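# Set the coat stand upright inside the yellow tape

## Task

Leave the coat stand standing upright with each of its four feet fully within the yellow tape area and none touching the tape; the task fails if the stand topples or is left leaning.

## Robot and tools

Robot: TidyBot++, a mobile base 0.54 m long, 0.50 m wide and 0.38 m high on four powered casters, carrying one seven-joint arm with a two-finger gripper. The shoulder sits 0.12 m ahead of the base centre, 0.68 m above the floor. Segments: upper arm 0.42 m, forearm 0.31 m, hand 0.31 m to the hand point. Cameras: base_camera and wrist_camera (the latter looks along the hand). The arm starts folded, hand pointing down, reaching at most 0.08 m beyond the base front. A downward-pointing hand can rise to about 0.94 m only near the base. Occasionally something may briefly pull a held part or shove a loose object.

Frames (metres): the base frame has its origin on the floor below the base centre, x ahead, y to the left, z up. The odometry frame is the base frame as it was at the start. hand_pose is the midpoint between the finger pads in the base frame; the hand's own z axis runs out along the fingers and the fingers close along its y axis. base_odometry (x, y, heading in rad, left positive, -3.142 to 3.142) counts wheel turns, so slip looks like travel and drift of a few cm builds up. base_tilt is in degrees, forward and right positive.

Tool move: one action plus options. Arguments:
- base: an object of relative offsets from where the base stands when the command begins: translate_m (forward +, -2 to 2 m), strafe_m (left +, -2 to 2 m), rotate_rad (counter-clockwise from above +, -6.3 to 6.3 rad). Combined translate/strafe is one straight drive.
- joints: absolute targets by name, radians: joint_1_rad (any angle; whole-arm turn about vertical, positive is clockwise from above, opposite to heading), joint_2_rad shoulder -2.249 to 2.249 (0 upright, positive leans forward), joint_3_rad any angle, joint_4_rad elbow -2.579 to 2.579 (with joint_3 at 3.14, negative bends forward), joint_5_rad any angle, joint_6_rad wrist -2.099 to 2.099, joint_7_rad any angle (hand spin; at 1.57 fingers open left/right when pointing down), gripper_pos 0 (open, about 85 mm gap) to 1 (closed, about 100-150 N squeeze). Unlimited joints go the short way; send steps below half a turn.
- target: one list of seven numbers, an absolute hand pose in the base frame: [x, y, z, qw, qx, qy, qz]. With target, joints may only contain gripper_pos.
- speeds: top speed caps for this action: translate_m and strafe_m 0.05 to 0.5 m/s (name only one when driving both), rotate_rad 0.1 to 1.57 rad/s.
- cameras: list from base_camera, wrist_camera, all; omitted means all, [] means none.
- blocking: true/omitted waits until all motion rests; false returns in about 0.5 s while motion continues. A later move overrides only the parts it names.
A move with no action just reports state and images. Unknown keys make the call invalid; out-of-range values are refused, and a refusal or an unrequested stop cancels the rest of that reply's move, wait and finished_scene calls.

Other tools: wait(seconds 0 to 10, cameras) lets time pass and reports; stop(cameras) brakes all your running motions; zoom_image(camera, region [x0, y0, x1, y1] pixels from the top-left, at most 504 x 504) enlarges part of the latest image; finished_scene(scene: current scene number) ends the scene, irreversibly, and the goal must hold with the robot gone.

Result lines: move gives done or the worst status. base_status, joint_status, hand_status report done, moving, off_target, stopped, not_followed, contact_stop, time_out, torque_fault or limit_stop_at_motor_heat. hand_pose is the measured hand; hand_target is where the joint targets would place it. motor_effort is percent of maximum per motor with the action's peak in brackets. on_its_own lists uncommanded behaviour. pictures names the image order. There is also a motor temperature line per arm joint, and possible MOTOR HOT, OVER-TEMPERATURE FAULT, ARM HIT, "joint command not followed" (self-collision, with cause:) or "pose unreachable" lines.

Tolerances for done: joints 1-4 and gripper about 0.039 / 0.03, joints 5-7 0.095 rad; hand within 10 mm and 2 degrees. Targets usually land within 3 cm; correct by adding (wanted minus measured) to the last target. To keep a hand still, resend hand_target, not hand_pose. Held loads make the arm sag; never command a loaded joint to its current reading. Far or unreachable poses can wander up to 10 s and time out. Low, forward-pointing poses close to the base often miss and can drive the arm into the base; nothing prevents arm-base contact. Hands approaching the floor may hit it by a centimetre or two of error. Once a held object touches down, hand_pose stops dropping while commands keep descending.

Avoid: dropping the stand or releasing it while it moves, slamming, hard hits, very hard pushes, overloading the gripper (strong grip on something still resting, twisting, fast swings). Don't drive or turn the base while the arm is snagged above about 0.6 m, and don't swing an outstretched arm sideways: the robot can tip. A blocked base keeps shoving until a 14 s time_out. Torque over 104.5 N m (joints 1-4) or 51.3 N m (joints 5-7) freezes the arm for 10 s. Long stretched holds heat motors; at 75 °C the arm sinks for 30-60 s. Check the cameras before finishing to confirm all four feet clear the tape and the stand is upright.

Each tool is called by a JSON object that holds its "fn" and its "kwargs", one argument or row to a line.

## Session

{"fn": "move", "kwargs": {

}}

Scene clock: 0.00 s.
Motor temperatures (°C): [32 35 29 31 36 39 32]
base_odometry: x=+0.000 y=+0.000 heading=+0.000
base_tilt: forward=+0.3 right=+0.5
base_status: not commanded
joint_positions: joint_1_rad=-0.032 joint_2_rad=-0.365 joint_3_rad=+3.166 joint_4_rad=-2.556 joint_5_rad=-0.039 joint_6_rad=-0.827 joint_7_rad=+1.539 gripper_pos=+0.000
joint_status: not commanded
motor_effort: joint_1_rad=-1 joint_2_rad=-2 joint_3_rad=+1 joint_4_rad=+15 joint_5_rad=+0 joint_6_rad=+1 joint_7_rad=+0
hand_pose: x=+0.2632 y=+0.0123 z=+0.5835 quat_wxyz=(-0.021, +0.998, -0.024, +0.061) (m; base frame)
hand_target: x=+0.2629 y=+0.0123 z=+0.5833 quat_wxyz=(-0.021, +0.998, -0.024, +0.061) (m; base frame)
hand_status: not commanded
pictures: base_camera, wrist_camera
Images, in order (width x height): base_camera 644x364, wrist_camera 644x476.

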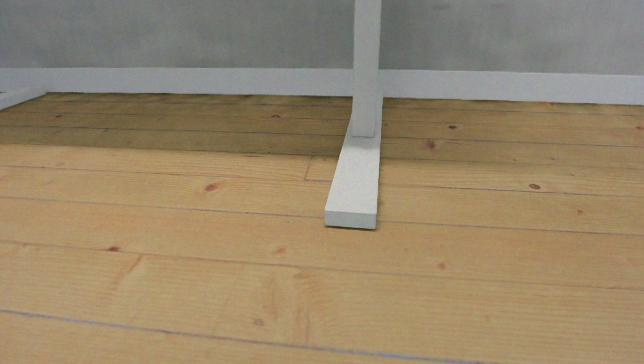

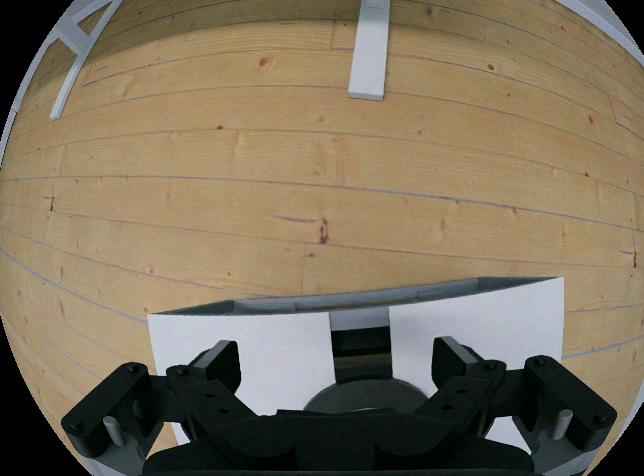

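{"fn": "move", "kwargs": {
  "joints": {"joint_6_rad": 0.6},
  "base": {"rotate_rad": 0.8}
}}

Scene clock: 6.03 s.
Motor temperatures (°C): [32 35 29 31 36 39 32]
move: done
base_odometry: x=+0.000 y=+0.000 heading=+0.799
base_tilt: forward=+0.3 right=+0.5
base_status: done
joint_positions: joint_1_rad=-0.032 joint_2_rad=-0.365 joint_3_rad=+3.166 joint_4_rad=-2.554 joint_5_rad=-0.039 joint_6_rad=+0.570 joint_7_rad=+1.539 gripper_pos=+0.000
joint_status: all done
motor_effort: joint_1_rad=+0(2) joint_2_rad=-7(7) joint_3_rad=+1(2) joint_4_rad=+20(20) joint_5_rad=+0(1) joint_6_rad=+9(9) joint_7_rad=+0(1)
hand_pose: x=+0.5363 y=-0.0030 z=+0.8777 quat_wxyz=(-0.021, +0.723, -0.030, +0.689) (m; base frame)
hand_target: x=+0.5360 y=-0.0034 z=+0.8853 quat_wxyz=(-0.021, +0.714, -0.030, +0.699) (m; base frame)
hand_status: not commanded
pictures: base_camera, wrist_camera
Images, in order (width x height): base_camera 644x364, wrist_camera 644x476.

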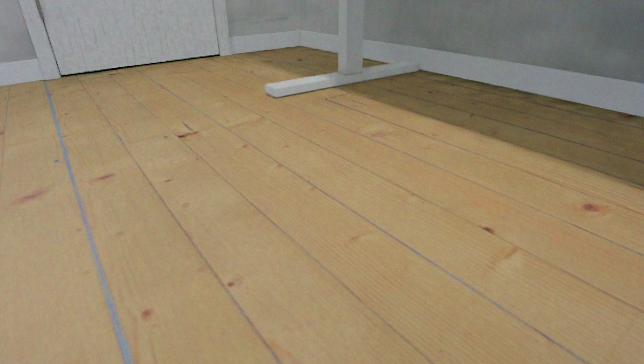

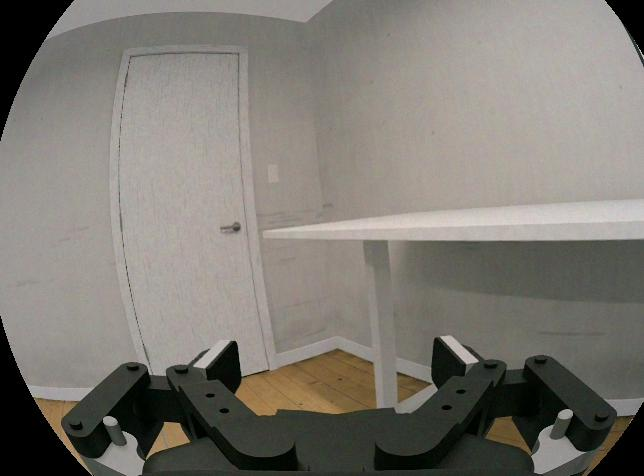

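{"fn": "move", "kwargs": {
  "base": {"rotate_rad": 1.5}
}}

Scene clock: 13.27 s.
Motor temperatures (°C): [32 35 29 31 36 39 32]
move: done
base_odometry: x=+0.000 y=+0.000 heading=+2.298
base_tilt: forward=+0.3 right=+0.5
base_status: done
joint_positions: joint_1_rad=-0.032 joint_2_rad=-0.365 joint_3_rad=+3.165 joint_4_rad=-2.554 joint_5_rad=-0.039 joint_6_rad=+0.570 joint_7_rad=+1.539 gripper_pos=+0.000
joint_status: not commanded
motor_effort: joint_1_rad=-2(2) joint_2_rad=-7(8) joint_3_rad=+0(2) joint_4_rad=+20(21) joint_5_rad=+0(2) joint_6_rad=+9(9) joint_7_rad=+0(1)
hand_pose: x=+0.5363 y=-0.0026 z=+0.8778 quat_wxyz=(-0.021, +0.723, -0.030, +0.689) (m; base frame)
hand_target: x=+0.5360 y=-0.0034 z=+0.8853 quat_wxyz=(-0.021, +0.714, -0.030, +0.699) (m; base frame)
hand_status: not commanded
pictures: base_camera, wrist_camera
Images, in order (width x height): base_camera 644x364, wrist_camera 644x476.

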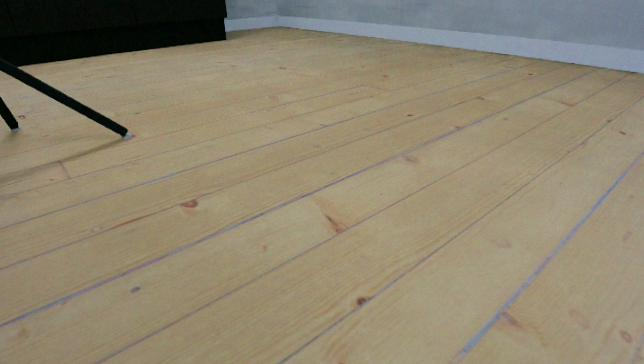

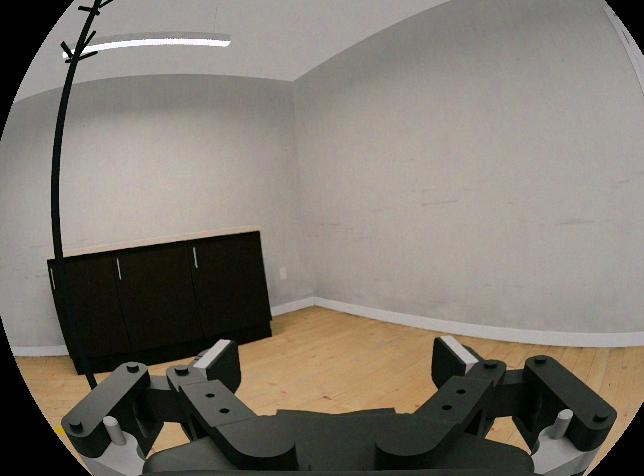

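{"fn": "move", "kwargs": {
  "base": {"rotate_rad": 0.8}
}}

Scene clock: 19.33 s.
Motor temperatures (°C): [32 35 29 31 36 39 32]
move: done
base_odometry: x=+0.000 y=+0.000 heading=+3.097
base_tilt: forward=+0.3 right=+0.5
base_status: done
joint_positions: joint_1_rad=-0.032 joint_2_rad=-0.365 joint_3_rad=+3.164 joint_4_rad=-2.554 joint_5_rad=-0.039 joint_6_rad=+0.570 joint_7_rad=+1.539 gripper_pos=+0.000
joint_status: not commanded
motor_effort: joint_1_rad=-2(3) joint_2_rad=-7(8) joint_3_rad=+1(2) joint_4_rad=+20(20) joint_5_rad=+0(1) joint_6_rad=+8(9) joint_7_rad=+0(1)
hand_pose: x=+0.5363 y=-0.0024 z=+0.8778 quat_wxyz=(-0.021, +0.723, -0.030, +0.689) (m; base frame)
hand_target: x=+0.5360 y=-0.0034 z=+0.8853 quat_wxyz=(-0.021, +0.714, -0.030, +0.699) (m; base frame)
hand_status: not commanded
pictures: base_camera, wrist_camera
Images, in order (width x height): base_camera 644x364, wrist_camera 644x476.

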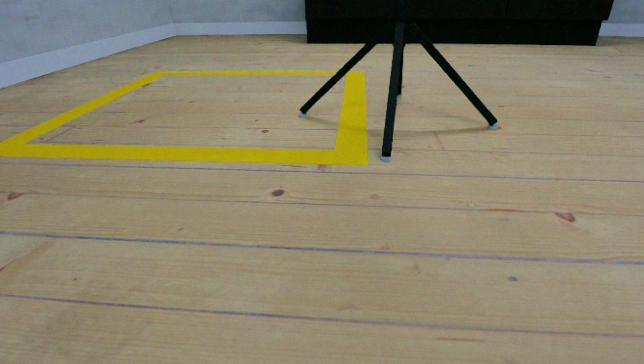

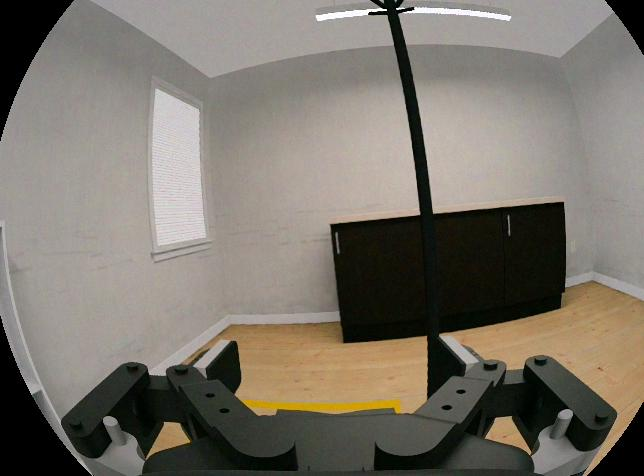

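{"fn": "move", "kwargs": {
  "joints": {"joint_1_rad": 0.0, "joint_2_rad": 0.18, "joint_3_rad": 3.142, "joint_4_rad": -2.268, "joint_5_rad": 0.0, "joint_6_rad": 0.93, "joint_7_rad": 1.575},
  "base": {"translate_m": 0.25, "strafe_m": -0.25}
}}

Scene clock: 46.50 s.
Motor temperatures (°C): [32 34 29 31 36 39 32]
move: done
base_odometry: x=-0.239 y=+0.261 heading=+3.098
base_tilt: forward=+0.3 right=+0.5
base_status: done
joint_positions: joint_1_rad=-0.017 joint_2_rad=+0.175 joint_3_rad=+3.153 joint_4_rad=-2.277 joint_5_rad=-0.038 joint_6_rad=+0.898 joint_7_rad=+1.539 gripper_pos=+0.000
joint_status: all done
motor_effort: joint_1_rad=+0(3) joint_2_rad=-23(26) joint_3_rad=+1(2) joint_4_rad=+17(22) joint_5_rad=+0(2) joint_6_rad=+9(9) joint_7_rad=+0(1)
hand_pose: x=+0.7036 y=-0.0042 z=+0.8583 quat_wxyz=(-0.011, +0.701, -0.028, +0.712) (m; base frame)
hand_target: x=+0.7062 y=+0.0011 z=+0.8705 quat_wxyz=(+0.002, +0.688, +0.001, +0.726) (m; base frame)
hand_status: not commanded
pictures: base_camera, wrist_camera
Images, in order (width x height): base_camera 644x364, wrist_camera 644x476.

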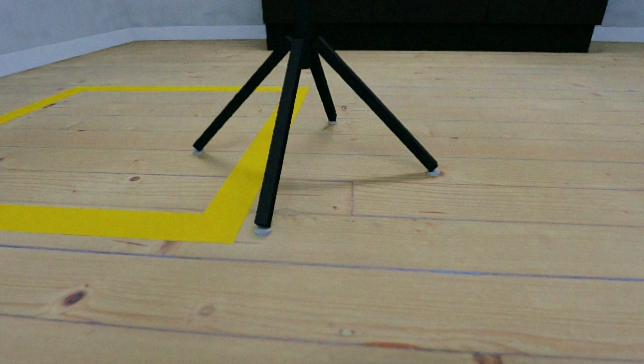

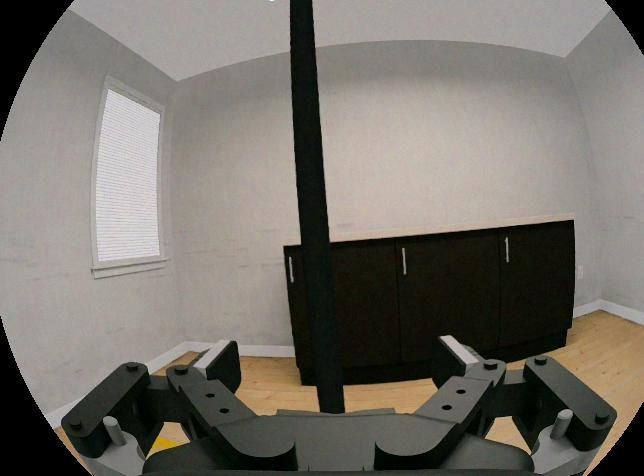

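{"fn": "move", "kwargs": {
  "joints": {"joint_1_rad": 0.03, "joint_2_rad": 0.185, "joint_3_rad": 3.132, "joint_4_rad": -2.268, "joint_5_rad": 0.06, "joint_6_rad": 0.93, "joint_7_rad": 1.625},
  "base": {"translate_m": 0.15, "strafe_m": 0.005},
  "speeds": {"translate_m": 0.25}
}}

Scene clock: 60.30 s.
Motor temperatures (°C): [32 35 29 31 36 39 32]
move: done
base_odometry: x=-0.389 y=+0.263 heading=+3.097
base_tilt: forward=+0.3 right=+0.5
base_status: done
joint_positions: joint_1_rad=+0.011 joint_2_rad=+0.180 joint_3_rad=+3.142 joint_4_rad=-2.274 joint_5_rad=+0.024 joint_6_rad=+0.901 joint_7_rad=+1.586 gripper_pos=+0.000
joint_status: all done
motor_effort: joint_1_rad=-1(3) joint_2_rad=-24(25) joint_3_rad=+0(1) joint_4_rad=+17(18) joint_5_rad=+0(1) joint_6_rad=+9(9) joint_7_rad=+0(1)
hand_pose: x=+0.7052 y=+0.0004 z=+0.8584 quat_wxyz=(+0.008, +0.701, +0.013, +0.713) (m; base frame)
hand_target: x=+0.7068 y=+0.0039 z=+0.8673 quat_wxyz=(+0.023, +0.689, +0.041, +0.723) (m; base frame)
hand_status: not commanded
pictures: base_camera, wrist_camera
Images, in order (width x height): base_camera 644x364, wrist_camera 644x476.

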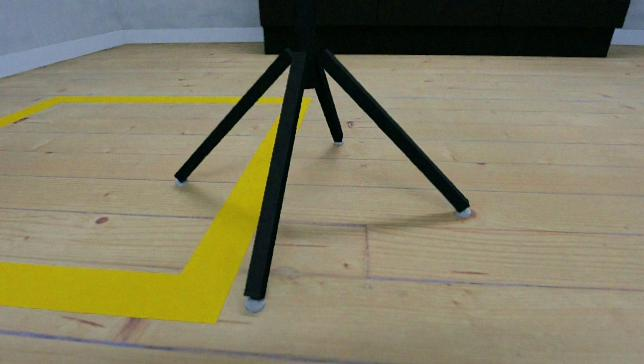

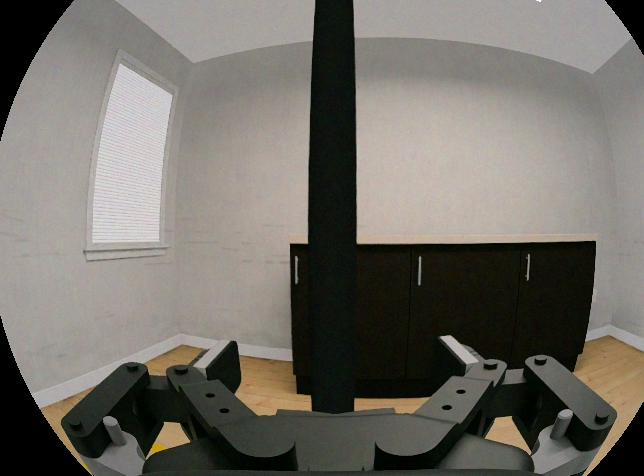

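{"fn": "move", "kwargs": {
  "joints": {"joint_5_rad": 0.03, "joint_7_rad": 1.59, "gripper_pos": 0.3},
  "base": {"translate_m": 0.075},
  "speeds": {"translate_m": 0.1}
}}

{"fn": "zoom_image", "kwargs": {
  "camera": "wrist_camera",
  "region": [200, 200, 480, 440]
}}

Scene clock: 71.40 s.
Motor temperatures (°C): [32 35 29 31 36 39 32]
move: done
base_odometry: x=-0.464 y=+0.266 heading=+3.097
base_tilt: forward=+0.4 right=+0.5
base_status: done
joint_positions: joint_1_rad=+0.011 joint_2_rad=+0.181 joint_3_rad=+3.142 joint_4_rad=-2.273 joint_5_rad=+0.018 joint_6_rad=+0.902 joint_7_rad=+1.577 gripper_pos=+0.300
joint_status: all done
motor_effort: joint_1_rad=-2(2) joint_2_rad=-24(26) joint_3_rad=+0(1) joint_4_rad=+17(18) joint_5_rad=+1(1) joint_6_rad=+8(9) joint_7_rad=+0(1)
hand_pose: x=+0.7055 y=-0.0011 z=+0.8581 quat_wxyz=(+0.005, +0.701, +0.007, +0.713) (m; base frame)
hand_target: x=+0.7069 y=-0.0036 z=+0.8675 quat_wxyz=(+0.012, +0.690, +0.014, +0.724) (m; base frame)
hand_status: not commanded
pictures: base_camera, wrist_camera
Images, in order (width x height): base_camera 644x364, wrist_camera 644x476.

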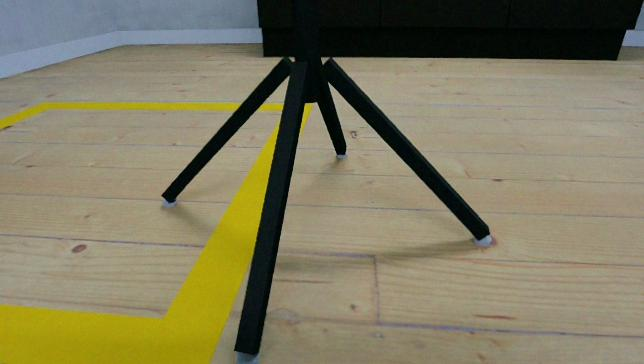

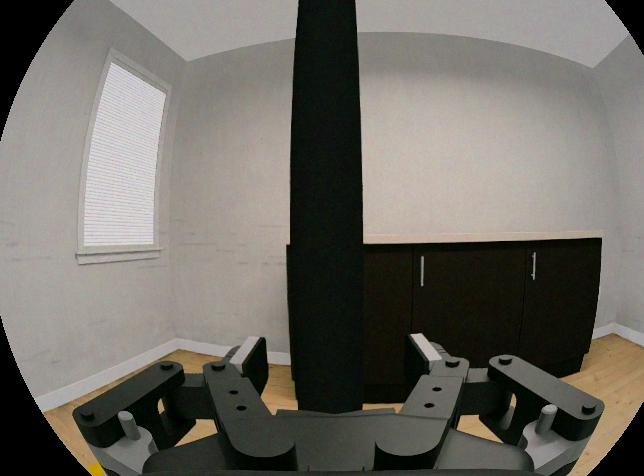

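Scaled by 1.800.

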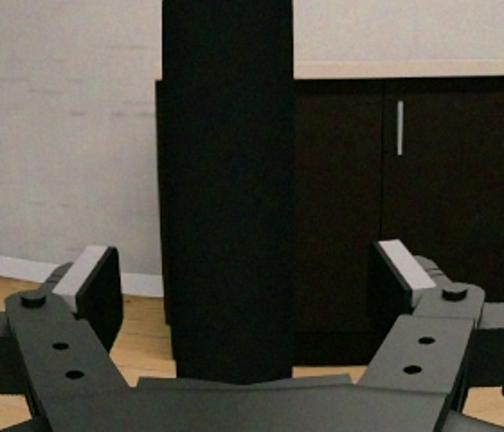

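{"fn": "move", "kwargs": {
  "base": {"translate_m": 0.02, "strafe_m": 0.004},
  "speeds": {"translate_m": 0.1}
}}

{"fn": "move", "kwargs": {
  "joints": {"gripper_pos": 0.55},
  "cameras": ["wrist_camera"]
}}

{"fn": "zoom_image", "kwargs": {
  "camera": "wrist_camera",
  "region": [200, 200, 480, 440]
}}

Scene clock: 80.40 s.
Motor temperatures (°C): [32 35 29 31 36 39 32]
move: done
base_odometry: x=-0.485 y=+0.263 heading=+3.097
base_tilt: forward=+0.4 right=+0.4
base_status: done
joint_positions: joint_1_rad=+0.011 joint_2_rad=+0.186 joint_3_rad=+3.142 joint_4_rad=-2.270 joint_5_rad=+0.018 joint_6_rad=+0.902 joint_7_rad=+1.577 gripper_pos=+0.300
joint_status: not commanded
motor_effort: joint_1_rad=-1(2) joint_2_rad=-24(27) joint_3_rad=+0(1) joint_4_rad=+17(18) joint_5_rad=-1(1) joint_6_rad=+8(9) joint_7_rad=+0(1)
hand_pose: x=+0.7071 y=-0.0011 z=+0.8568 quat_wxyz=(+0.005, +0.701, +0.007, +0.713) (m; base frame)
hand_target: x=+0.7069 y=-0.0036 z=+0.8675 quat_wxyz=(+0.012, +0.690, +0.014, +0.724) (m; base frame)
hand_status: not commanded
pictures: base_camera, wrist_camera
Images, in order (width x height): base_camera 644x364, wrist_camera 644x476.

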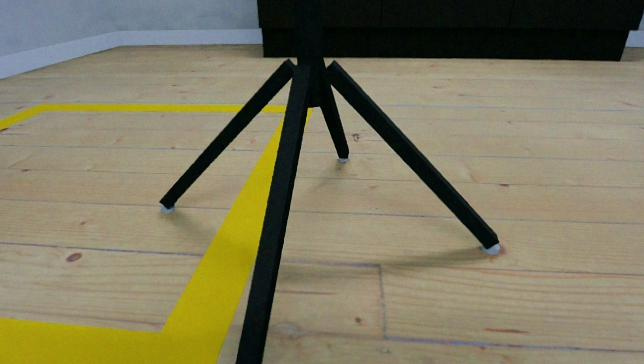

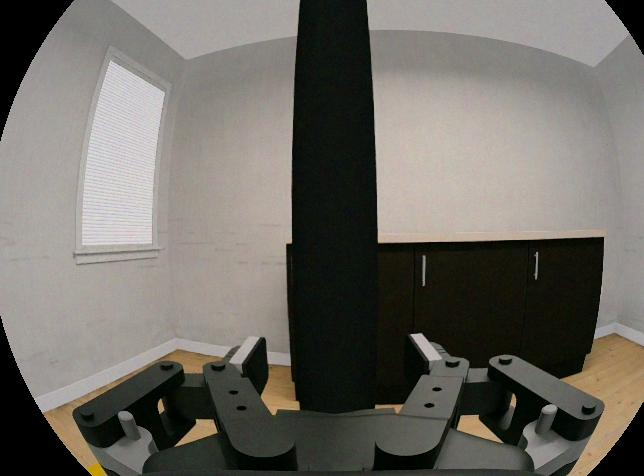

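Scene clock: 81.07 s.
Motor temperatures (°C): [32 35 29 31 36 39 32]
move: done
base_odometry: x=-0.485 y=+0.263 heading=+3.097
base_tilt: forward=+0.4 right=+0.5
base_status: not commanded
joint_positions: joint_1_rad=+0.011 joint_2_rad=+0.186 joint_3_rad=+3.142 joint_4_rad=-2.270 joint_5_rad=+0.018 joint_6_rad=+0.902 joint_7_rad=+1.577 gripper_pos=+0.550
joint_status: all done
motor_effort: joint_1_rad=-1(1) joint_2_rad=-24(24) joint_3_rad=+0(1) joint_4_rad=+17(17) joint_5_rad=+0(1) joint_6_rad=+9(9) joint_7_rad=+0(1)
hand_pose: x=+0.7071 y=-0.0011 z=+0.8568 quat_wxyz=(+0.005, +0.701, +0.007, +0.713) (m; base frame)
hand_target: x=+0.7069 y=-0.0036 z=+0.8675 quat_wxyz=(+0.012, +0.690, +0.014, +0.724) (m; base frame)
hand_status: not commanded
pictures: wrist_camera
Images, in order (width x height): wrist_camera 644x476.

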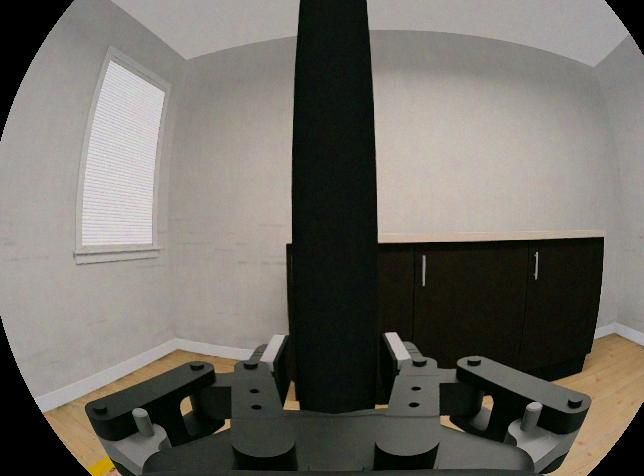

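Scaled by 1.800.

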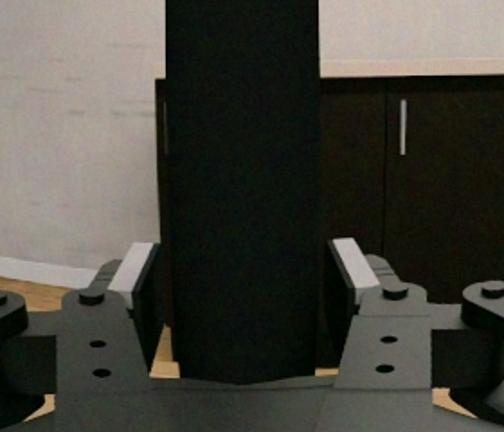

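{"fn": "move", "kwargs": {
  "joints": {"gripper_pos": 0.92},
  "cameras": []
}}

{"fn": "move", "kwargs": {
  "joints": {"joint_2_rad": 0.01, "joint_4_rad": -2.13, "joint_6_rad": 0.97},
  "cameras": []
}}

{"fn": "move", "kwargs": {
  "joints": {"joint_2_rad": -0.06, "joint_4_rad": -2.06, "joint_6_rad": 0.99}
}}

Scene clock: 89.60 s.
Motor temperatures (°C): [32 35 29 31 36 39 32]
move: off_target
base_odometry: x=-0.485 y=+0.263 heading=+3.097
base_tilt: forward=+0.4 right=+0.5
base_status: not commanded
joint_positions: joint_1_rad=+0.012 joint_2_rad=+0.186 joint_3_rad=+3.142 joint_4_rad=-2.271 joint_5_rad=+0.018 joint_6_rad=+0.903 joint_7_rad=+1.577 gripper_pos=+0.674
joint_status: gripper_pos off_target (ended at +0.674, target +0.920)
motor_effort: joint_1_rad=-2(2) joint_2_rad=-23(24) joint_3_rad=+0(1) joint_4_rad=+19(20) joint_5_rad=+1(1) joint_6_rad=+9(9) joint_7_rad=+0(1)
hand_pose: x=+0.7068 y=-0.0015 z=+0.8568 quat_wxyz=(+0.006, +0.701, +0.007, +0.713) (m; base frame)
hand_target: x=+0.7069 y=-0.0036 z=+0.8675 quat_wxyz=(+0.012, +0.690, +0.014, +0.724) (m; base frame)
hand_status: not commanded
pictures: none
No camera images: "cameras" was empty.

Scene clock: 90.73 s.
Motor temperatures (°C): [32 35 29 31 36 39 32]
move: off_target
base_odometry: x=-0.485 y=+0.263 heading=+3.097
base_tilt: forward=+0.4 right=+0.4
base_status: not commanded
joint_positions: joint_1_rad=+0.012 joint_2_rad=+0.178 joint_3_rad=+3.140 joint_4_rad=-2.252 joint_5_rad=+0.018 joint_6_rad=+0.869 joint_7_rad=+1.577 gripper_pos=+0.674
joint_status: joint_2_rad off_target (ended at +0.178, target +0.010); joint_4_rad off_target (ended at -2.252, target -2.130); joint_6_rad off_target (ended at +0.869, target +0.970)
motor_effort: joint_1_rad=-1(2) joint_2_rad=-48(48) joint_3_rad=+1(1) joint_4_rad=+39(39) joint_5_rad=-1(1) joint_6_rad=+28(28) joint_7_rad=+0(1)
hand_pose: x=+0.7101 y=-0.0007 z=+0.8605 quat_wxyz=(+0.005, +0.704, +0.007, +0.710) (m; base frame)
hand_target: x=+0.6745 y=-0.0023 z=+1.0545 quat_wxyz=(+0.017, +0.552, +0.015, +0.833) (m; base frame)
hand_status: not commanded
pictures: none
No camera images: "cameras" was empty.

Scene clock: 91.77 s.
Motor temperatures (°C): [32 35 29 31 36 39 32]
move: off_target
base_odometry: x=-0.485 y=+0.263 heading=+3.097
base_tilt: forward=+0.4 right=+0.4
base_status: not commanded
joint_positions: joint_1_rad=+0.012 joint_2_rad=+0.151 joint_3_rad=+3.140 joint_4_rad=-2.208 joint_5_rad=+0.018 joint_6_rad=+0.849 joint_7_rad=+1.577 gripper_pos=+0.674
joint_status: joint_2_rad off_target (ended at +0.151, target -0.060); joint_4_rad off_target (ended at -2.208, target -2.060); joint_6_rad off_target (ended at +0.849, target +0.990)
motor_effort: joint_1_rad=-1(2) joint_2_rad=-54(58) joint_3_rad=+0(1) joint_4_rad=+45(46) joint_5_rad=+0(1) joint_6_rad=+33(36) joint_7_rad=+0(1)
hand_pose: x=+0.7146 y=-0.0008 z=+0.8937 quat_wxyz=(+0.006, +0.685, +0.007, +0.728) (m; base frame)
hand_target: x=+0.6432 y=-0.0013 z=+1.1364 quat_wxyz=(+0.019, +0.484, +0.015, +0.875) (m; base frame)
hand_status: not commanded
pictures: base_camera, wrist_camera
Images, in order (width x height): base_camera 644x364, wrist_camera 644x476.

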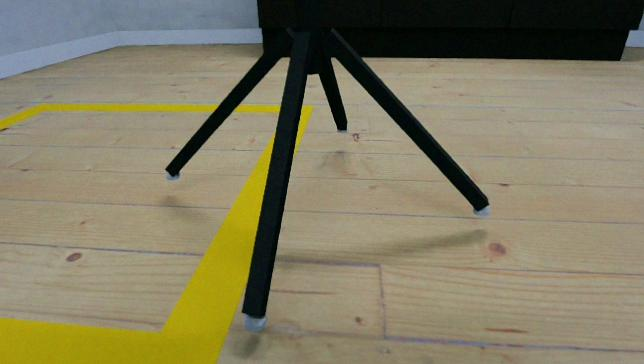

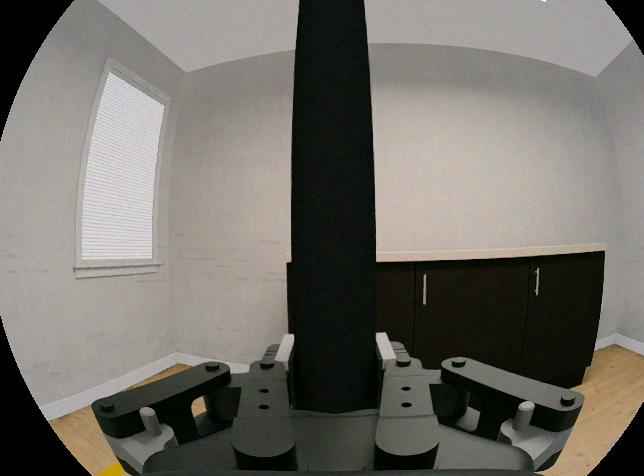

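{"fn": "move", "kwargs": {
  "base": {"translate_m": 0.212, "strafe_m": 0.493},
  "speeds": {"strafe_m": 0.22}
}}

Scene clock: 114.70 s.
Motor temperatures (°C): [32 38 29 32 36 40 32]
move: done
base_odometry: x=-0.719 y=-0.220 heading=+3.097
base_tilt: forward=+0.3 right=+0.5
base_status: done
joint_positions: joint_1_rad=+0.027 joint_2_rad=+0.147 joint_3_rad=+3.131 joint_4_rad=-2.203 joint_5_rad=+0.018 joint_6_rad=+0.849 joint_7_rad=+1.577 gripper_pos=+0.674
joint_status: not commanded
motor_effort: joint_1_rad=-1(5) joint_2_rad=-54(57) joint_3_rad=+0(4) joint_4_rad=+45(47) joint_5_rad=+0(2) joint_6_rad=+33(35) joint_7_rad=+0(2)
hand_pose: x=+0.7145 y=-0.0046 z=+0.8988 quat_wxyz=(+0.007, +0.682, +0.005, +0.731) (m; base frame)
hand_target: x=+0.6432 y=-0.0013 z=+1.1364 quat_wxyz=(+0.019, +0.484, +0.015, +0.875) (m; base frame)
hand_status: not commanded
pictures: base_camera, wrist_camera
Images, in order (width x height): base_camera 644x364, wrist_camera 644x476.

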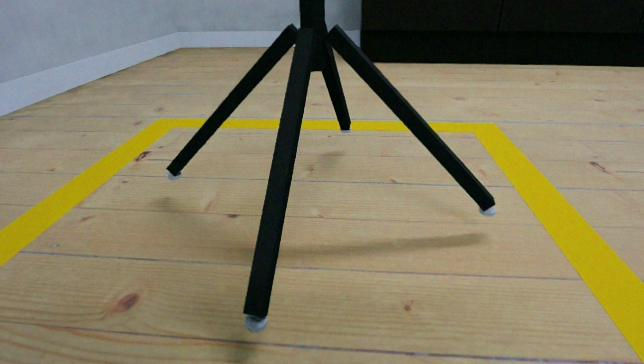

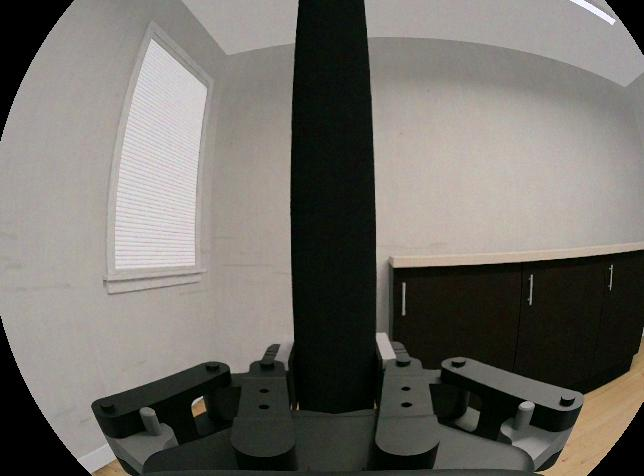

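{"fn": "zoom_image", "kwargs": {
  "camera": "base_camera",
  "region": [320, 90, 644, 364]
}}

{"fn": "zoom_image", "kwargs": {
  "camera": "base_camera",
  "region": [0, 90, 320, 364]
}}

{"fn": "move", "kwargs": {
  "base": {"translate_m": 0.015, "strafe_m": 0.037},
  "speeds": {"strafe_m": 0.1}
}}

Scaled by 1.556.

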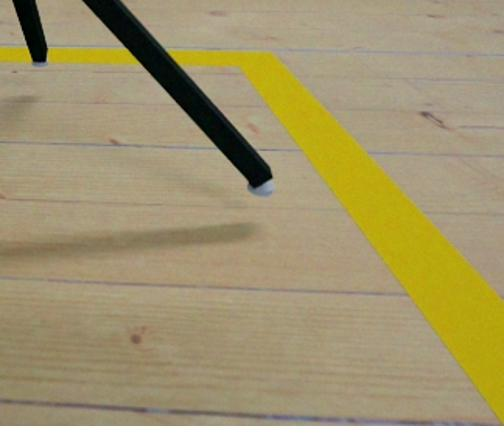

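Scaled by 1.575.

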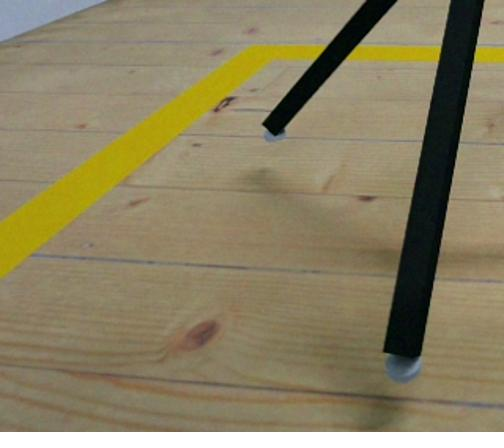

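Scene clock: 128.53 s.
Motor temperatures (°C): [32 39 29 32 36 41 32]
move: done
base_odometry: x=-0.736 y=-0.257 heading=+3.096
base_tilt: forward=+0.4 right=+0.4
base_status: done
joint_positions: joint_1_rad=+0.029 joint_2_rad=+0.145 joint_3_rad=+3.129 joint_4_rad=-2.203 joint_5_rad=+0.018 joint_6_rad=+0.849 joint_7_rad=+1.577 gripper_pos=+0.674
joint_status: not commanded
motor_effort: joint_1_rad=-1(5) joint_2_rad=-54(57) joint_3_rad=+0(3) joint_4_rad=+45(46) joint_5_rad=-1(3) joint_6_rad=+34(35) joint_7_rad=-1(1)
hand_pose: x=+0.7142 y=-0.0048 z=+0.8996 quat_wxyz=(+0.008, +0.682, +0.005, +0.732) (m; base frame)
hand_target: x=+0.6432 y=-0.0013 z=+1.1364 quat_wxyz=(+0.019, +0.484, +0.015, +0.875) (m; base frame)
hand_status: not commanded
pictures: base_camera, wrist_camera
Images, in order (width x height): base_camera 644x364, wrist_camera 644x476.

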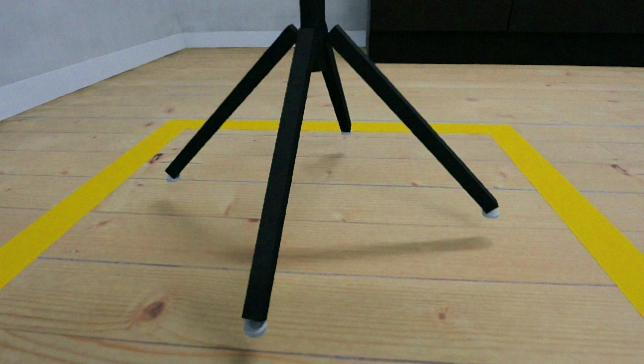

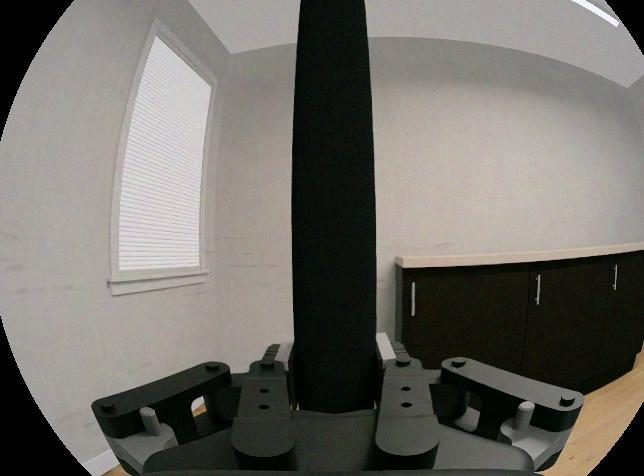

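{"fn": "move", "kwargs": {
  "joints": {"joint_2_rad": -0.03, "joint_4_rad": -2.084, "joint_6_rad": 0.995},
  "cameras": []
}}

{"fn": "move", "kwargs": {
  "joints": {"joint_2_rad": -0.012, "joint_4_rad": -2.097, "joint_6_rad": 1.0},
  "cameras": ["base_camera"]
}}

Scene clock: 140.40 s.
Motor temperatures (°C): [32 40 29 33 36 41 32]
move: off_target
base_odometry: x=-0.736 y=-0.257 heading=+3.096
base_tilt: forward=+0.4 right=+0.4
base_status: not commanded
joint_positions: joint_1_rad=+0.029 joint_2_rad=+0.146 joint_3_rad=+3.129 joint_4_rad=-2.211 joint_5_rad=+0.018 joint_6_rad=+0.849 joint_7_rad=+1.577 gripper_pos=+0.674
joint_status: joint_2_rad off_target (ended at +0.146, target -0.030); joint_4_rad off_target (ended at -2.211, target -2.084); joint_6_rad off_target (ended at +0.849, target +0.995)
motor_effort: joint_1_rad=+0(2) joint_2_rad=-55(55) joint_3_rad=+0(0) joint_4_rad=+46(46) joint_5_rad=-1(1) joint_6_rad=+35(36) joint_7_rad=-1(1)
hand_pose: x=+0.7128 y=-0.0048 z=+0.8951 quat_wxyz=(+0.007, +0.685, +0.005, +0.729) (m; base frame)
hand_target: x=+0.6561 y=-0.0016 z=+1.1087 quat_wxyz=(+0.018, +0.505, +0.015, +0.863) (m; base frame)
hand_status: not commanded
pictures: none
No camera images: "cameras" was empty.

Scene clock: 140.97 s.
Motor temperatures (°C): [32 40 29 33 36 41 32]
move: off_target
base_odometry: x=-0.736 y=-0.257 heading=+3.096
base_tilt: forward=+0.4 right=+0.5
base_status: not commanded
joint_positions: joint_1_rad=+0.029 joint_2_rad=+0.150 joint_3_rad=+3.129 joint_4_rad=-2.218 joint_5_rad=+0.018 joint_6_rad=+0.849 joint_7_rad=+1.577 gripper_pos=+0.674
joint_status: joint_2_rad off_target (ended at +0.150, target -0.012); joint_4_rad off_target (ended at -2.218, target -2.097); joint_6_rad off_target (ended at +0.849, target +1.000)
motor_effort: joint_1_rad=+0(1) joint_2_rad=-54(56) joint_3_rad=+0(1) joint_4_rad=+45(46) joint_5_rad=+0(1) joint_6_rad=+34(35) joint_7_rad=+0(1)
hand_pose: x=+0.7124 y=-0.0048 z=+0.8890 quat_wxyz=(+0.007, +0.689, +0.005, +0.725) (m; base frame)
hand_target: x=+0.6628 y=-0.0018 z=+1.0932 quat_wxyz=(+0.017, +0.516, +0.015, +0.856) (m; base frame)
hand_status: not commanded
pictures: base_camera
Images, in order (width x height): base_camera 644x364.

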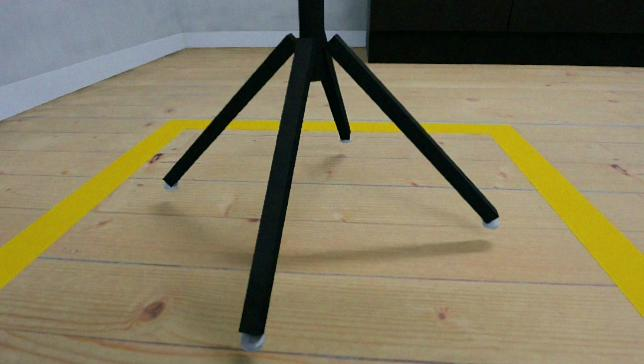

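{"fn": "move", "kwargs": {
  "joints": {"joint_2_rad": 0.004, "joint_4_rad": -2.109, "joint_6_rad": 1.004},
  "cameras": []
}}

{"fn": "move", "kwargs": {
  "joints": {"joint_2_rad": 0.014, "joint_4_rad": -2.117, "joint_6_rad": 1.008},
  "cameras": []
}}

{"fn": "move", "kwargs": {
  "joints": {"joint_2_rad": 0.022, "joint_4_rad": -2.123, "joint_6_rad": 1.014},
  "cameras": ["base_camera"]
}}

Scene clock: 149.60 s.
Motor temperatures (°C): [32 40 29 33 36 42 32]
move: off_target
base_odometry: x=-0.736 y=-0.257 heading=+3.096
base_tilt: forward=+0.4 right=+0.5
base_status: not commanded
joint_positions: joint_1_rad=+0.029 joint_2_rad=+0.163 joint_3_rad=+3.129 joint_4_rad=-2.227 joint_5_rad=+0.018 joint_6_rad=+0.849 joint_7_rad=+1.577 gripper_pos=+0.674
joint_status: joint_2_rad off_target (ended at +0.163, target +0.004); joint_4_rad off_target (ended at -2.227, target -2.109); joint_6_rad off_target (ended at +0.849, target +1.004)
motor_effort: joint_1_rad=-1(2) joint_2_rad=-54(55) joint_3_rad=+0(1) joint_4_rad=+44(45) joint_5_rad=+0(1) joint_6_rad=+34(35) joint_7_rad=-1(1)
hand_pose: x=+0.7131 y=-0.0048 z=+0.8766 quat_wxyz=(+0.007, +0.697, +0.004, +0.717) (m; base frame)
hand_target: x=+0.6685 y=-0.0020 z=+1.0789 quat_wxyz=(+0.017, +0.526, +0.015, +0.850) (m; base frame)
hand_status: not commanded
pictures: none
No camera images: "cameras" was empty.

Scene clock: 150.27 s.
Motor temperatures (°C): [32 40 29 33 36 42 32]
move: off_target
base_odometry: x=-0.736 y=-0.257 heading=+3.096
base_tilt: forward=+0.4 right=+0.5
base_status: not commanded
joint_positions: joint_1_rad=+0.029 joint_2_rad=+0.173 joint_3_rad=+3.129 joint_4_rad=-2.234 joint_5_rad=+0.018 joint_6_rad=+0.849 joint_7_rad=+1.577 gripper_pos=+0.674
joint_status: joint_2_rad off_target (ended at +0.173, target +0.014); joint_4_rad off_target (ended at -2.234, target -2.117); joint_6_rad off_target (ended at +0.849, target +1.008)
motor_effort: joint_1_rad=-2(2) joint_2_rad=-55(55) joint_3_rad=+0(1) joint_4_rad=+44(45) joint_5_rad=+0(1) joint_6_rad=+34(35) joint_7_rad=+0(1)
hand_pose: x=+0.7133 y=-0.0049 z=+0.8671 quat_wxyz=(+0.007, +0.703, +0.004, +0.712) (m; base frame)
hand_target: x=+0.6717 y=-0.0021 z=+1.0702 quat_wxyz=(+0.017, +0.532, +0.015, +0.846) (m; base frame)
hand_status: not commanded
pictures: none
No camera images: "cameras" was empty.

Scene clock: 150.73 s.
Motor temperatures (°C): [32 40 29 33 36 42 32]
move: off_target
base_odometry: x=-0.736 y=-0.257 heading=+3.096
base_tilt: forward=+0.4 right=+0.4
base_status: not commanded
joint_positions: joint_1_rad=+0.029 joint_2_rad=+0.175 joint_3_rad=+3.129 joint_4_rad=-2.236 joint_5_rad=+0.018 joint_6_rad=+0.851 joint_7_rad=+1.577 gripper_pos=+0.674
joint_status: joint_2_rad off_target (ended at +0.175, target +0.022); joint_4_rad off_target (ended at -2.236, target -2.123); joint_6_rad off_target (ended at +0.851, target +1.014)
motor_effort: joint_1_rad=-1(1) joint_2_rad=-53(54) joint_3_rad=+0(0) joint_4_rad=+43(44) joint_5_rad=+0(1) joint_6_rad=+33(34) joint_7_rad=+0(1)
hand_pose: x=+0.7132 y=-0.0049 z=+0.8656 quat_wxyz=(+0.007, +0.703, +0.004, +0.711) (m; base frame)
hand_target: x=+0.6738 y=-0.0021 z=+1.0642 quat_wxyz=(+0.017, +0.536, +0.015, +0.844) (m; base frame)
hand_status: not commanded
pictures: base_camera
Images, in order (width x height): base_camera 644x364.

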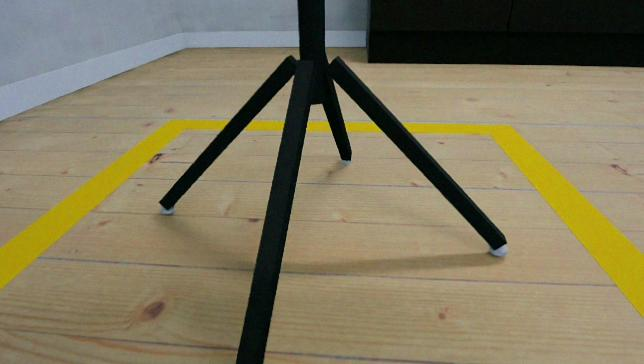

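{"fn": "move", "kwargs": {
  "joints": {"joint_2_rad": 0.04, "joint_4_rad": -2.137, "joint_6_rad": 1.01},
  "cameras": ["base_camera"]
}}

{"fn": "move", "kwargs": {
  "joints": {"joint_2_rad": 0.06, "joint_4_rad": -2.155, "joint_6_rad": 1.0},
  "cameras": ["base_camera"]
}}

Scene clock: 158.10 s.
Motor temperatures (°C): [32 41 29 33 36 42 32]
move: off_target
base_odometry: x=-0.736 y=-0.257 heading=+3.096
base_tilt: forward=+0.3 right=+0.4
base_status: not commanded
joint_positions: joint_1_rad=+0.029 joint_2_rad=+0.176 joint_3_rad=+3.129 joint_4_rad=-2.238 joint_5_rad=+0.018 joint_6_rad=+0.855 joint_7_rad=+1.577 gripper_pos=+0.674
joint_status: joint_2_rad off_target (ended at +0.176, target +0.040); joint_4_rad off_target (ended at -2.238, target -2.137); joint_6_rad off_target (ended at +0.855, target +1.010)
motor_effort: joint_1_rad=-1(2) joint_2_rad=-50(53) joint_3_rad=+0(1) joint_4_rad=+41(42) joint_5_rad=+0(1) joint_6_rad=+31(33) joint_7_rad=-1(1)
hand_pose: x=+0.7128 y=-0.0048 z=+0.8652 quat_wxyz=(+0.007, +0.703, +0.004, +0.711) (m; base frame)
hand_target: x=+0.6803 y=-0.0023 z=+1.0453 quat_wxyz=(+0.016, +0.551, +0.015, +0.834) (m; base frame)
hand_status: not commanded
pictures: base_camera
Images, in order (width x height): base_camera 644x364.

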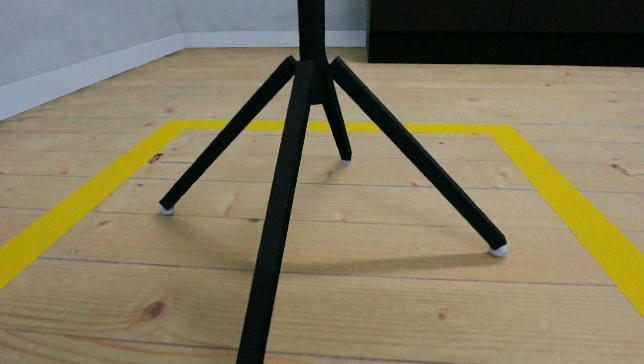

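Scene clock: 158.67 s.
Motor temperatures (°C): [32 41 29 33 36 42 32]
move: off_target
base_odometry: x=-0.736 y=-0.257 heading=+3.096
base_tilt: forward=+0.4 right=+0.4
base_status: not commanded
joint_positions: joint_1_rad=+0.029 joint_2_rad=+0.176 joint_3_rad=+3.129 joint_4_rad=-2.242 joint_5_rad=+0.018 joint_6_rad=+0.860 joint_7_rad=+1.577 gripper_pos=+0.674
joint_status: joint_2_rad off_target (ended at +0.176, target +0.060); joint_4_rad off_target (ended at -2.242, target -2.155); joint_6_rad off_target (ended at +0.860, target +1.000)
motor_effort: joint_1_rad=+0(1) joint_2_rad=-47(51) joint_3_rad=+1(1) joint_4_rad=+39(41) joint_5_rad=+0(1) joint_6_rad=+28(31) joint_7_rad=-1(1)
hand_pose: x=+0.7119 y=-0.0048 z=+0.8645 quat_wxyz=(+0.007, +0.703, +0.004, +0.712) (m; base frame)
hand_target: x=+0.6873 y=-0.0026 z=+1.0214 quat_wxyz=(+0.016, +0.571, +0.014, +0.821) (m; base frame)
hand_status: not commanded
pictures: base_camera
Images, in order (width x height): base_camera 644x364.

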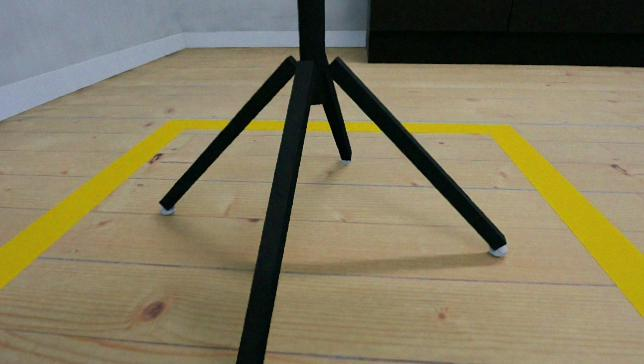

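{"fn": "move", "kwargs": {
  "joints": {"joint_2_rad": 0.11, "joint_4_rad": -2.20, "joint_6_rad": 0.955},
  "cameras": []
}}

{"fn": "move", "kwargs": {
  "joints": {"joint_2_rad": 0.15, "joint_4_rad": -2.235, "joint_6_rad": 0.915},
  "cameras": ["base_camera"]
}}

Scene clock: 181.17 s.
Motor temperatures (°C): [32 41 29 33 36 42 32]
move: off_target
base_odometry: x=-0.736 y=-0.257 heading=+3.096
base_tilt: forward=+0.4 right=+0.4
base_status: not commanded
joint_positions: joint_1_rad=+0.029 joint_2_rad=+0.177 joint_3_rad=+3.129 joint_4_rad=-2.249 joint_5_rad=+0.018 joint_6_rad=+0.867 joint_7_rad=+1.577 gripper_pos=+0.674
joint_status: joint_2_rad off_target (ended at +0.176, target +0.110); joint_4_rad off_target (ended at -2.249, target -2.200); the others done
motor_effort: joint_1_rad=+1(1) joint_2_rad=-36(46) joint_3_rad=+1(2) joint_4_rad=+31(38) joint_5_rad=-2(2) joint_6_rad=+20(29) joint_7_rad=+0(1)
hand_pose: x=+0.7104 y=-0.0047 z=+0.8630 quat_wxyz=(+0.007, +0.703, +0.004, +0.712) (m; base frame)
hand_target: x=+0.7014 y=-0.0032 z=+0.9548 quat_wxyz=(+0.014, +0.627, +0.014, +0.779) (m; base frame)
hand_status: not commanded
pictures: none
No camera images: "cameras" was empty.

Scene clock: 181.83 s.
Motor temperatures (°C): [32 41 29 33 36 42 32]
move: done
base_odometry: x=-0.736 y=-0.257 heading=+3.096
base_tilt: forward=+0.4 right=+0.4
base_status: not commanded
joint_positions: joint_1_rad=+0.029 joint_2_rad=+0.177 joint_3_rad=+3.129 joint_4_rad=-2.252 joint_5_rad=+0.018 joint_6_rad=+0.870 joint_7_rad=+1.577 gripper_pos=+0.674
joint_status: all done
motor_effort: joint_1_rad=+1(2) joint_2_rad=-27(36) joint_3_rad=+2(2) joint_4_rad=+24(31) joint_5_rad=-2(2) joint_6_rad=+13(20) joint_7_rad=-1(1)
hand_pose: x=+0.7097 y=-0.0047 z=+0.8618 quat_wxyz=(+0.007, +0.703, +0.004, +0.711) (m; base frame)
hand_target: x=+0.7072 y=-0.0036 z=+0.9005 quat_wxyz=(+0.013, +0.671, +0.014, +0.742) (m; base frame)
hand_status: not commanded
pictures: base_camera
Images, in order (width x height): base_camera 644x364.

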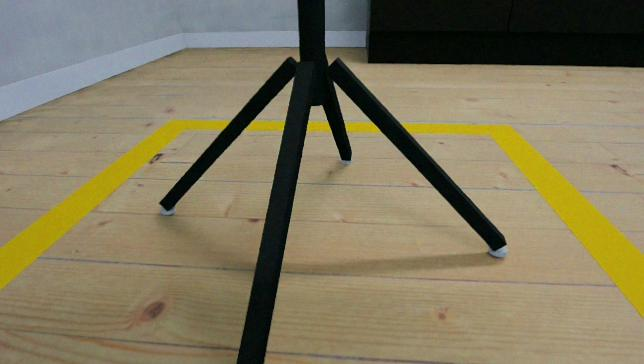

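{"fn": "move", "kwargs": {
  "joints": {"joint_2_rad": 0.165, "joint_4_rad": -2.25, "joint_6_rad": 0.89},
  "cameras": []
}}

{"fn": "move", "kwargs": {
  "joints": {"gripper_pos": 0.6},
  "cameras": ["base_camera", "wrist_camera"]
}}

Scene clock: 186.17 s.
Motor temperatures (°C): [32 41 29 33 36 42 32]
move: done
base_odometry: x=-0.736 y=-0.257 heading=+3.097
base_tilt: forward=+0.3 right=+0.4
base_status: not commanded
joint_positions: joint_1_rad=+0.029 joint_2_rad=+0.176 joint_3_rad=+3.129 joint_4_rad=-2.255 joint_5_rad=+0.018 joint_6_rad=+0.870 joint_7_rad=+1.577 gripper_pos=+0.674
joint_status: all done
motor_effort: joint_1_rad=+2(2) joint_2_rad=-22(26) joint_3_rad=+3(3) joint_4_rad=+21(24) joint_5_rad=-2(3) joint_6_rad=+9(13) joint_7_rad=+0(1)
hand_pose: x=+0.7089 y=-0.0047 z=+0.8610 quat_wxyz=(+0.007, +0.704, +0.004, +0.711) (m; base frame)
hand_target: x=+0.7078 y=-0.0038 z=+0.8761 quat_wxyz=(+0.013, +0.691, +0.014, +0.723) (m; base frame)
hand_status: not commanded
pictures: none
No camera images: "cameras" was empty.

Scene clock: 187.33 s.
Motor temperatures (°C): [32 41 29 33 36 42 32]
move: done
base_odometry: x=-0.735 y=-0.256 heading=+3.096
base_tilt: forward=+0.3 right=+0.4
base_status: not commanded
joint_positions: joint_1_rad=+0.029 joint_2_rad=+0.176 joint_3_rad=+3.132 joint_4_rad=-2.250 joint_5_rad=+0.019 joint_6_rad=+0.870 joint_7_rad=+1.577 gripper_pos=+0.600
joint_status: all done
motor_effort: joint_1_rad=+0(5) joint_2_rad=-24(26) joint_3_rad=+1(4) joint_4_rad=+17(22) joint_5_rad=-1(4) joint_6_rad=+8(10) joint_7_rad=+0(1)
hand_pose: x=+0.7100 y=-0.0060 z=+0.8635 quat_wxyz=(+0.008, +0.702, +0.004, +0.712) (m; base frame)
hand_target: x=+0.7078 y=-0.0038 z=+0.8761 quat_wxyz=(+0.013, +0.691, +0.014, +0.723) (m; base frame)
hand_status: not commanded
pictures: base_camera, wrist_camera
Images, in order (width x height): base_camera 644x364, wrist_camera 644x476.

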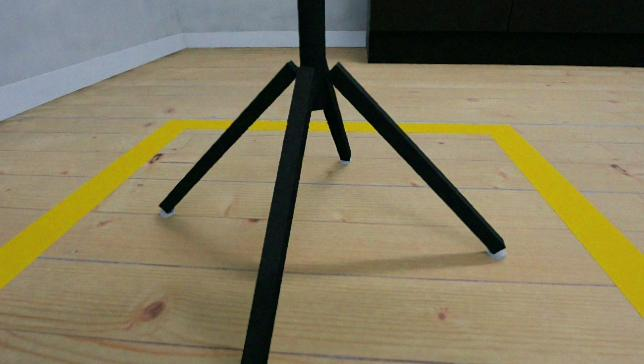

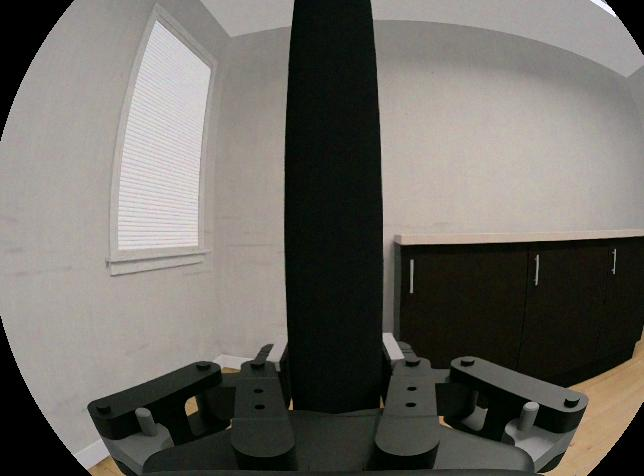

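{"fn": "move", "kwargs": {
  "joints": {"gripper_pos": 0.1},
  "cameras": []
}}

{"fn": "move", "kwargs": {
  "base": {"translate_m": -0.3},
  "speeds": {"translate_m": 0.2},
  "cameras": ["base_camera"]
}}

Scene clock: 192.10 s.
Motor temperatures (°C): [32 40 29 33 36 42 32]
move: done
base_odometry: x=-0.735 y=-0.256 heading=+3.096
base_tilt: forward=+0.4 right=+0.5
base_status: not commanded
joint_positions: joint_1_rad=+0.029 joint_2_rad=+0.176 joint_3_rad=+3.132 joint_4_rad=-2.250 joint_5_rad=+0.019 joint_6_rad=+0.870 joint_7_rad=+1.577 gripper_pos=+0.100
joint_status: all done
motor_effort: joint_1_rad=-1(2) joint_2_rad=-24(24) joint_3_rad=+0(1) joint_4_rad=+17(17) joint_5_rad=+0(1) joint_6_rad=+8(9) joint_7_rad=+0(1)
hand_pose: x=+0.7100 y=-0.0060 z=+0.8635 quat_wxyz=(+0.008, +0.702, +0.004, +0.712) (m; base frame)
hand_target: x=+0.7078 y=-0.0038 z=+0.8761 quat_wxyz=(+0.013, +0.691, +0.014, +0.723) (m; base frame)
hand_status: not commanded
pictures: none
No camera images: "cameras" was empty.

Scene clock: 194.37 s.
Motor temperatures (°C): [32 40 29 33 36 42 32]
move: done
base_odometry: x=-0.436 y=-0.270 heading=+3.097
base_tilt: forward=+0.4 right=+0.4
base_status: done
joint_positions: joint_1_rad=+0.029 joint_2_rad=+0.176 joint_3_rad=+3.132 joint_4_rad=-2.250 joint_5_rad=+0.019 joint_6_rad=+0.870 joint_7_rad=+1.577 gripper_pos=+0.100
joint_status: not commanded
motor_effort: joint_1_rad=+0(2) joint_2_rad=-24(26) joint_3_rad=+0(1) joint_4_rad=+17(18) joint_5_rad=-1(1) joint_6_rad=+9(9) joint_7_rad=+1(1)
hand_pose: x=+0.7101 y=-0.0060 z=+0.8635 quat_wxyz=(+0.008, +0.702, +0.004, +0.712) (m; base frame)
hand_target: x=+0.7078 y=-0.0038 z=+0.8761 quat_wxyz=(+0.013, +0.691, +0.014, +0.723) (m; base frame)
hand_status: not commanded
pictures: base_camera
Images, in order (width x height): base_camera 644x364.

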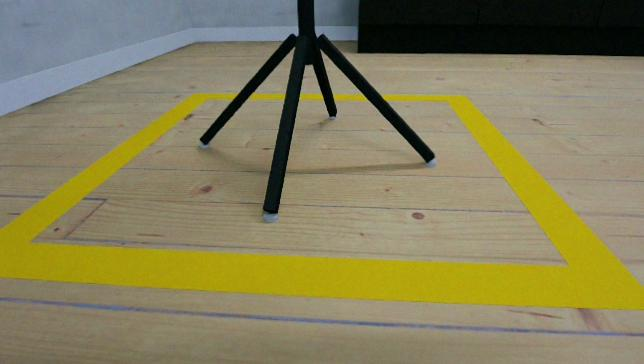

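All four feet are inside and the stand is upright.

{"fn": "finished_scene", "kwargs": {
  "scene": 2
}}

The scene is finished: the task was done.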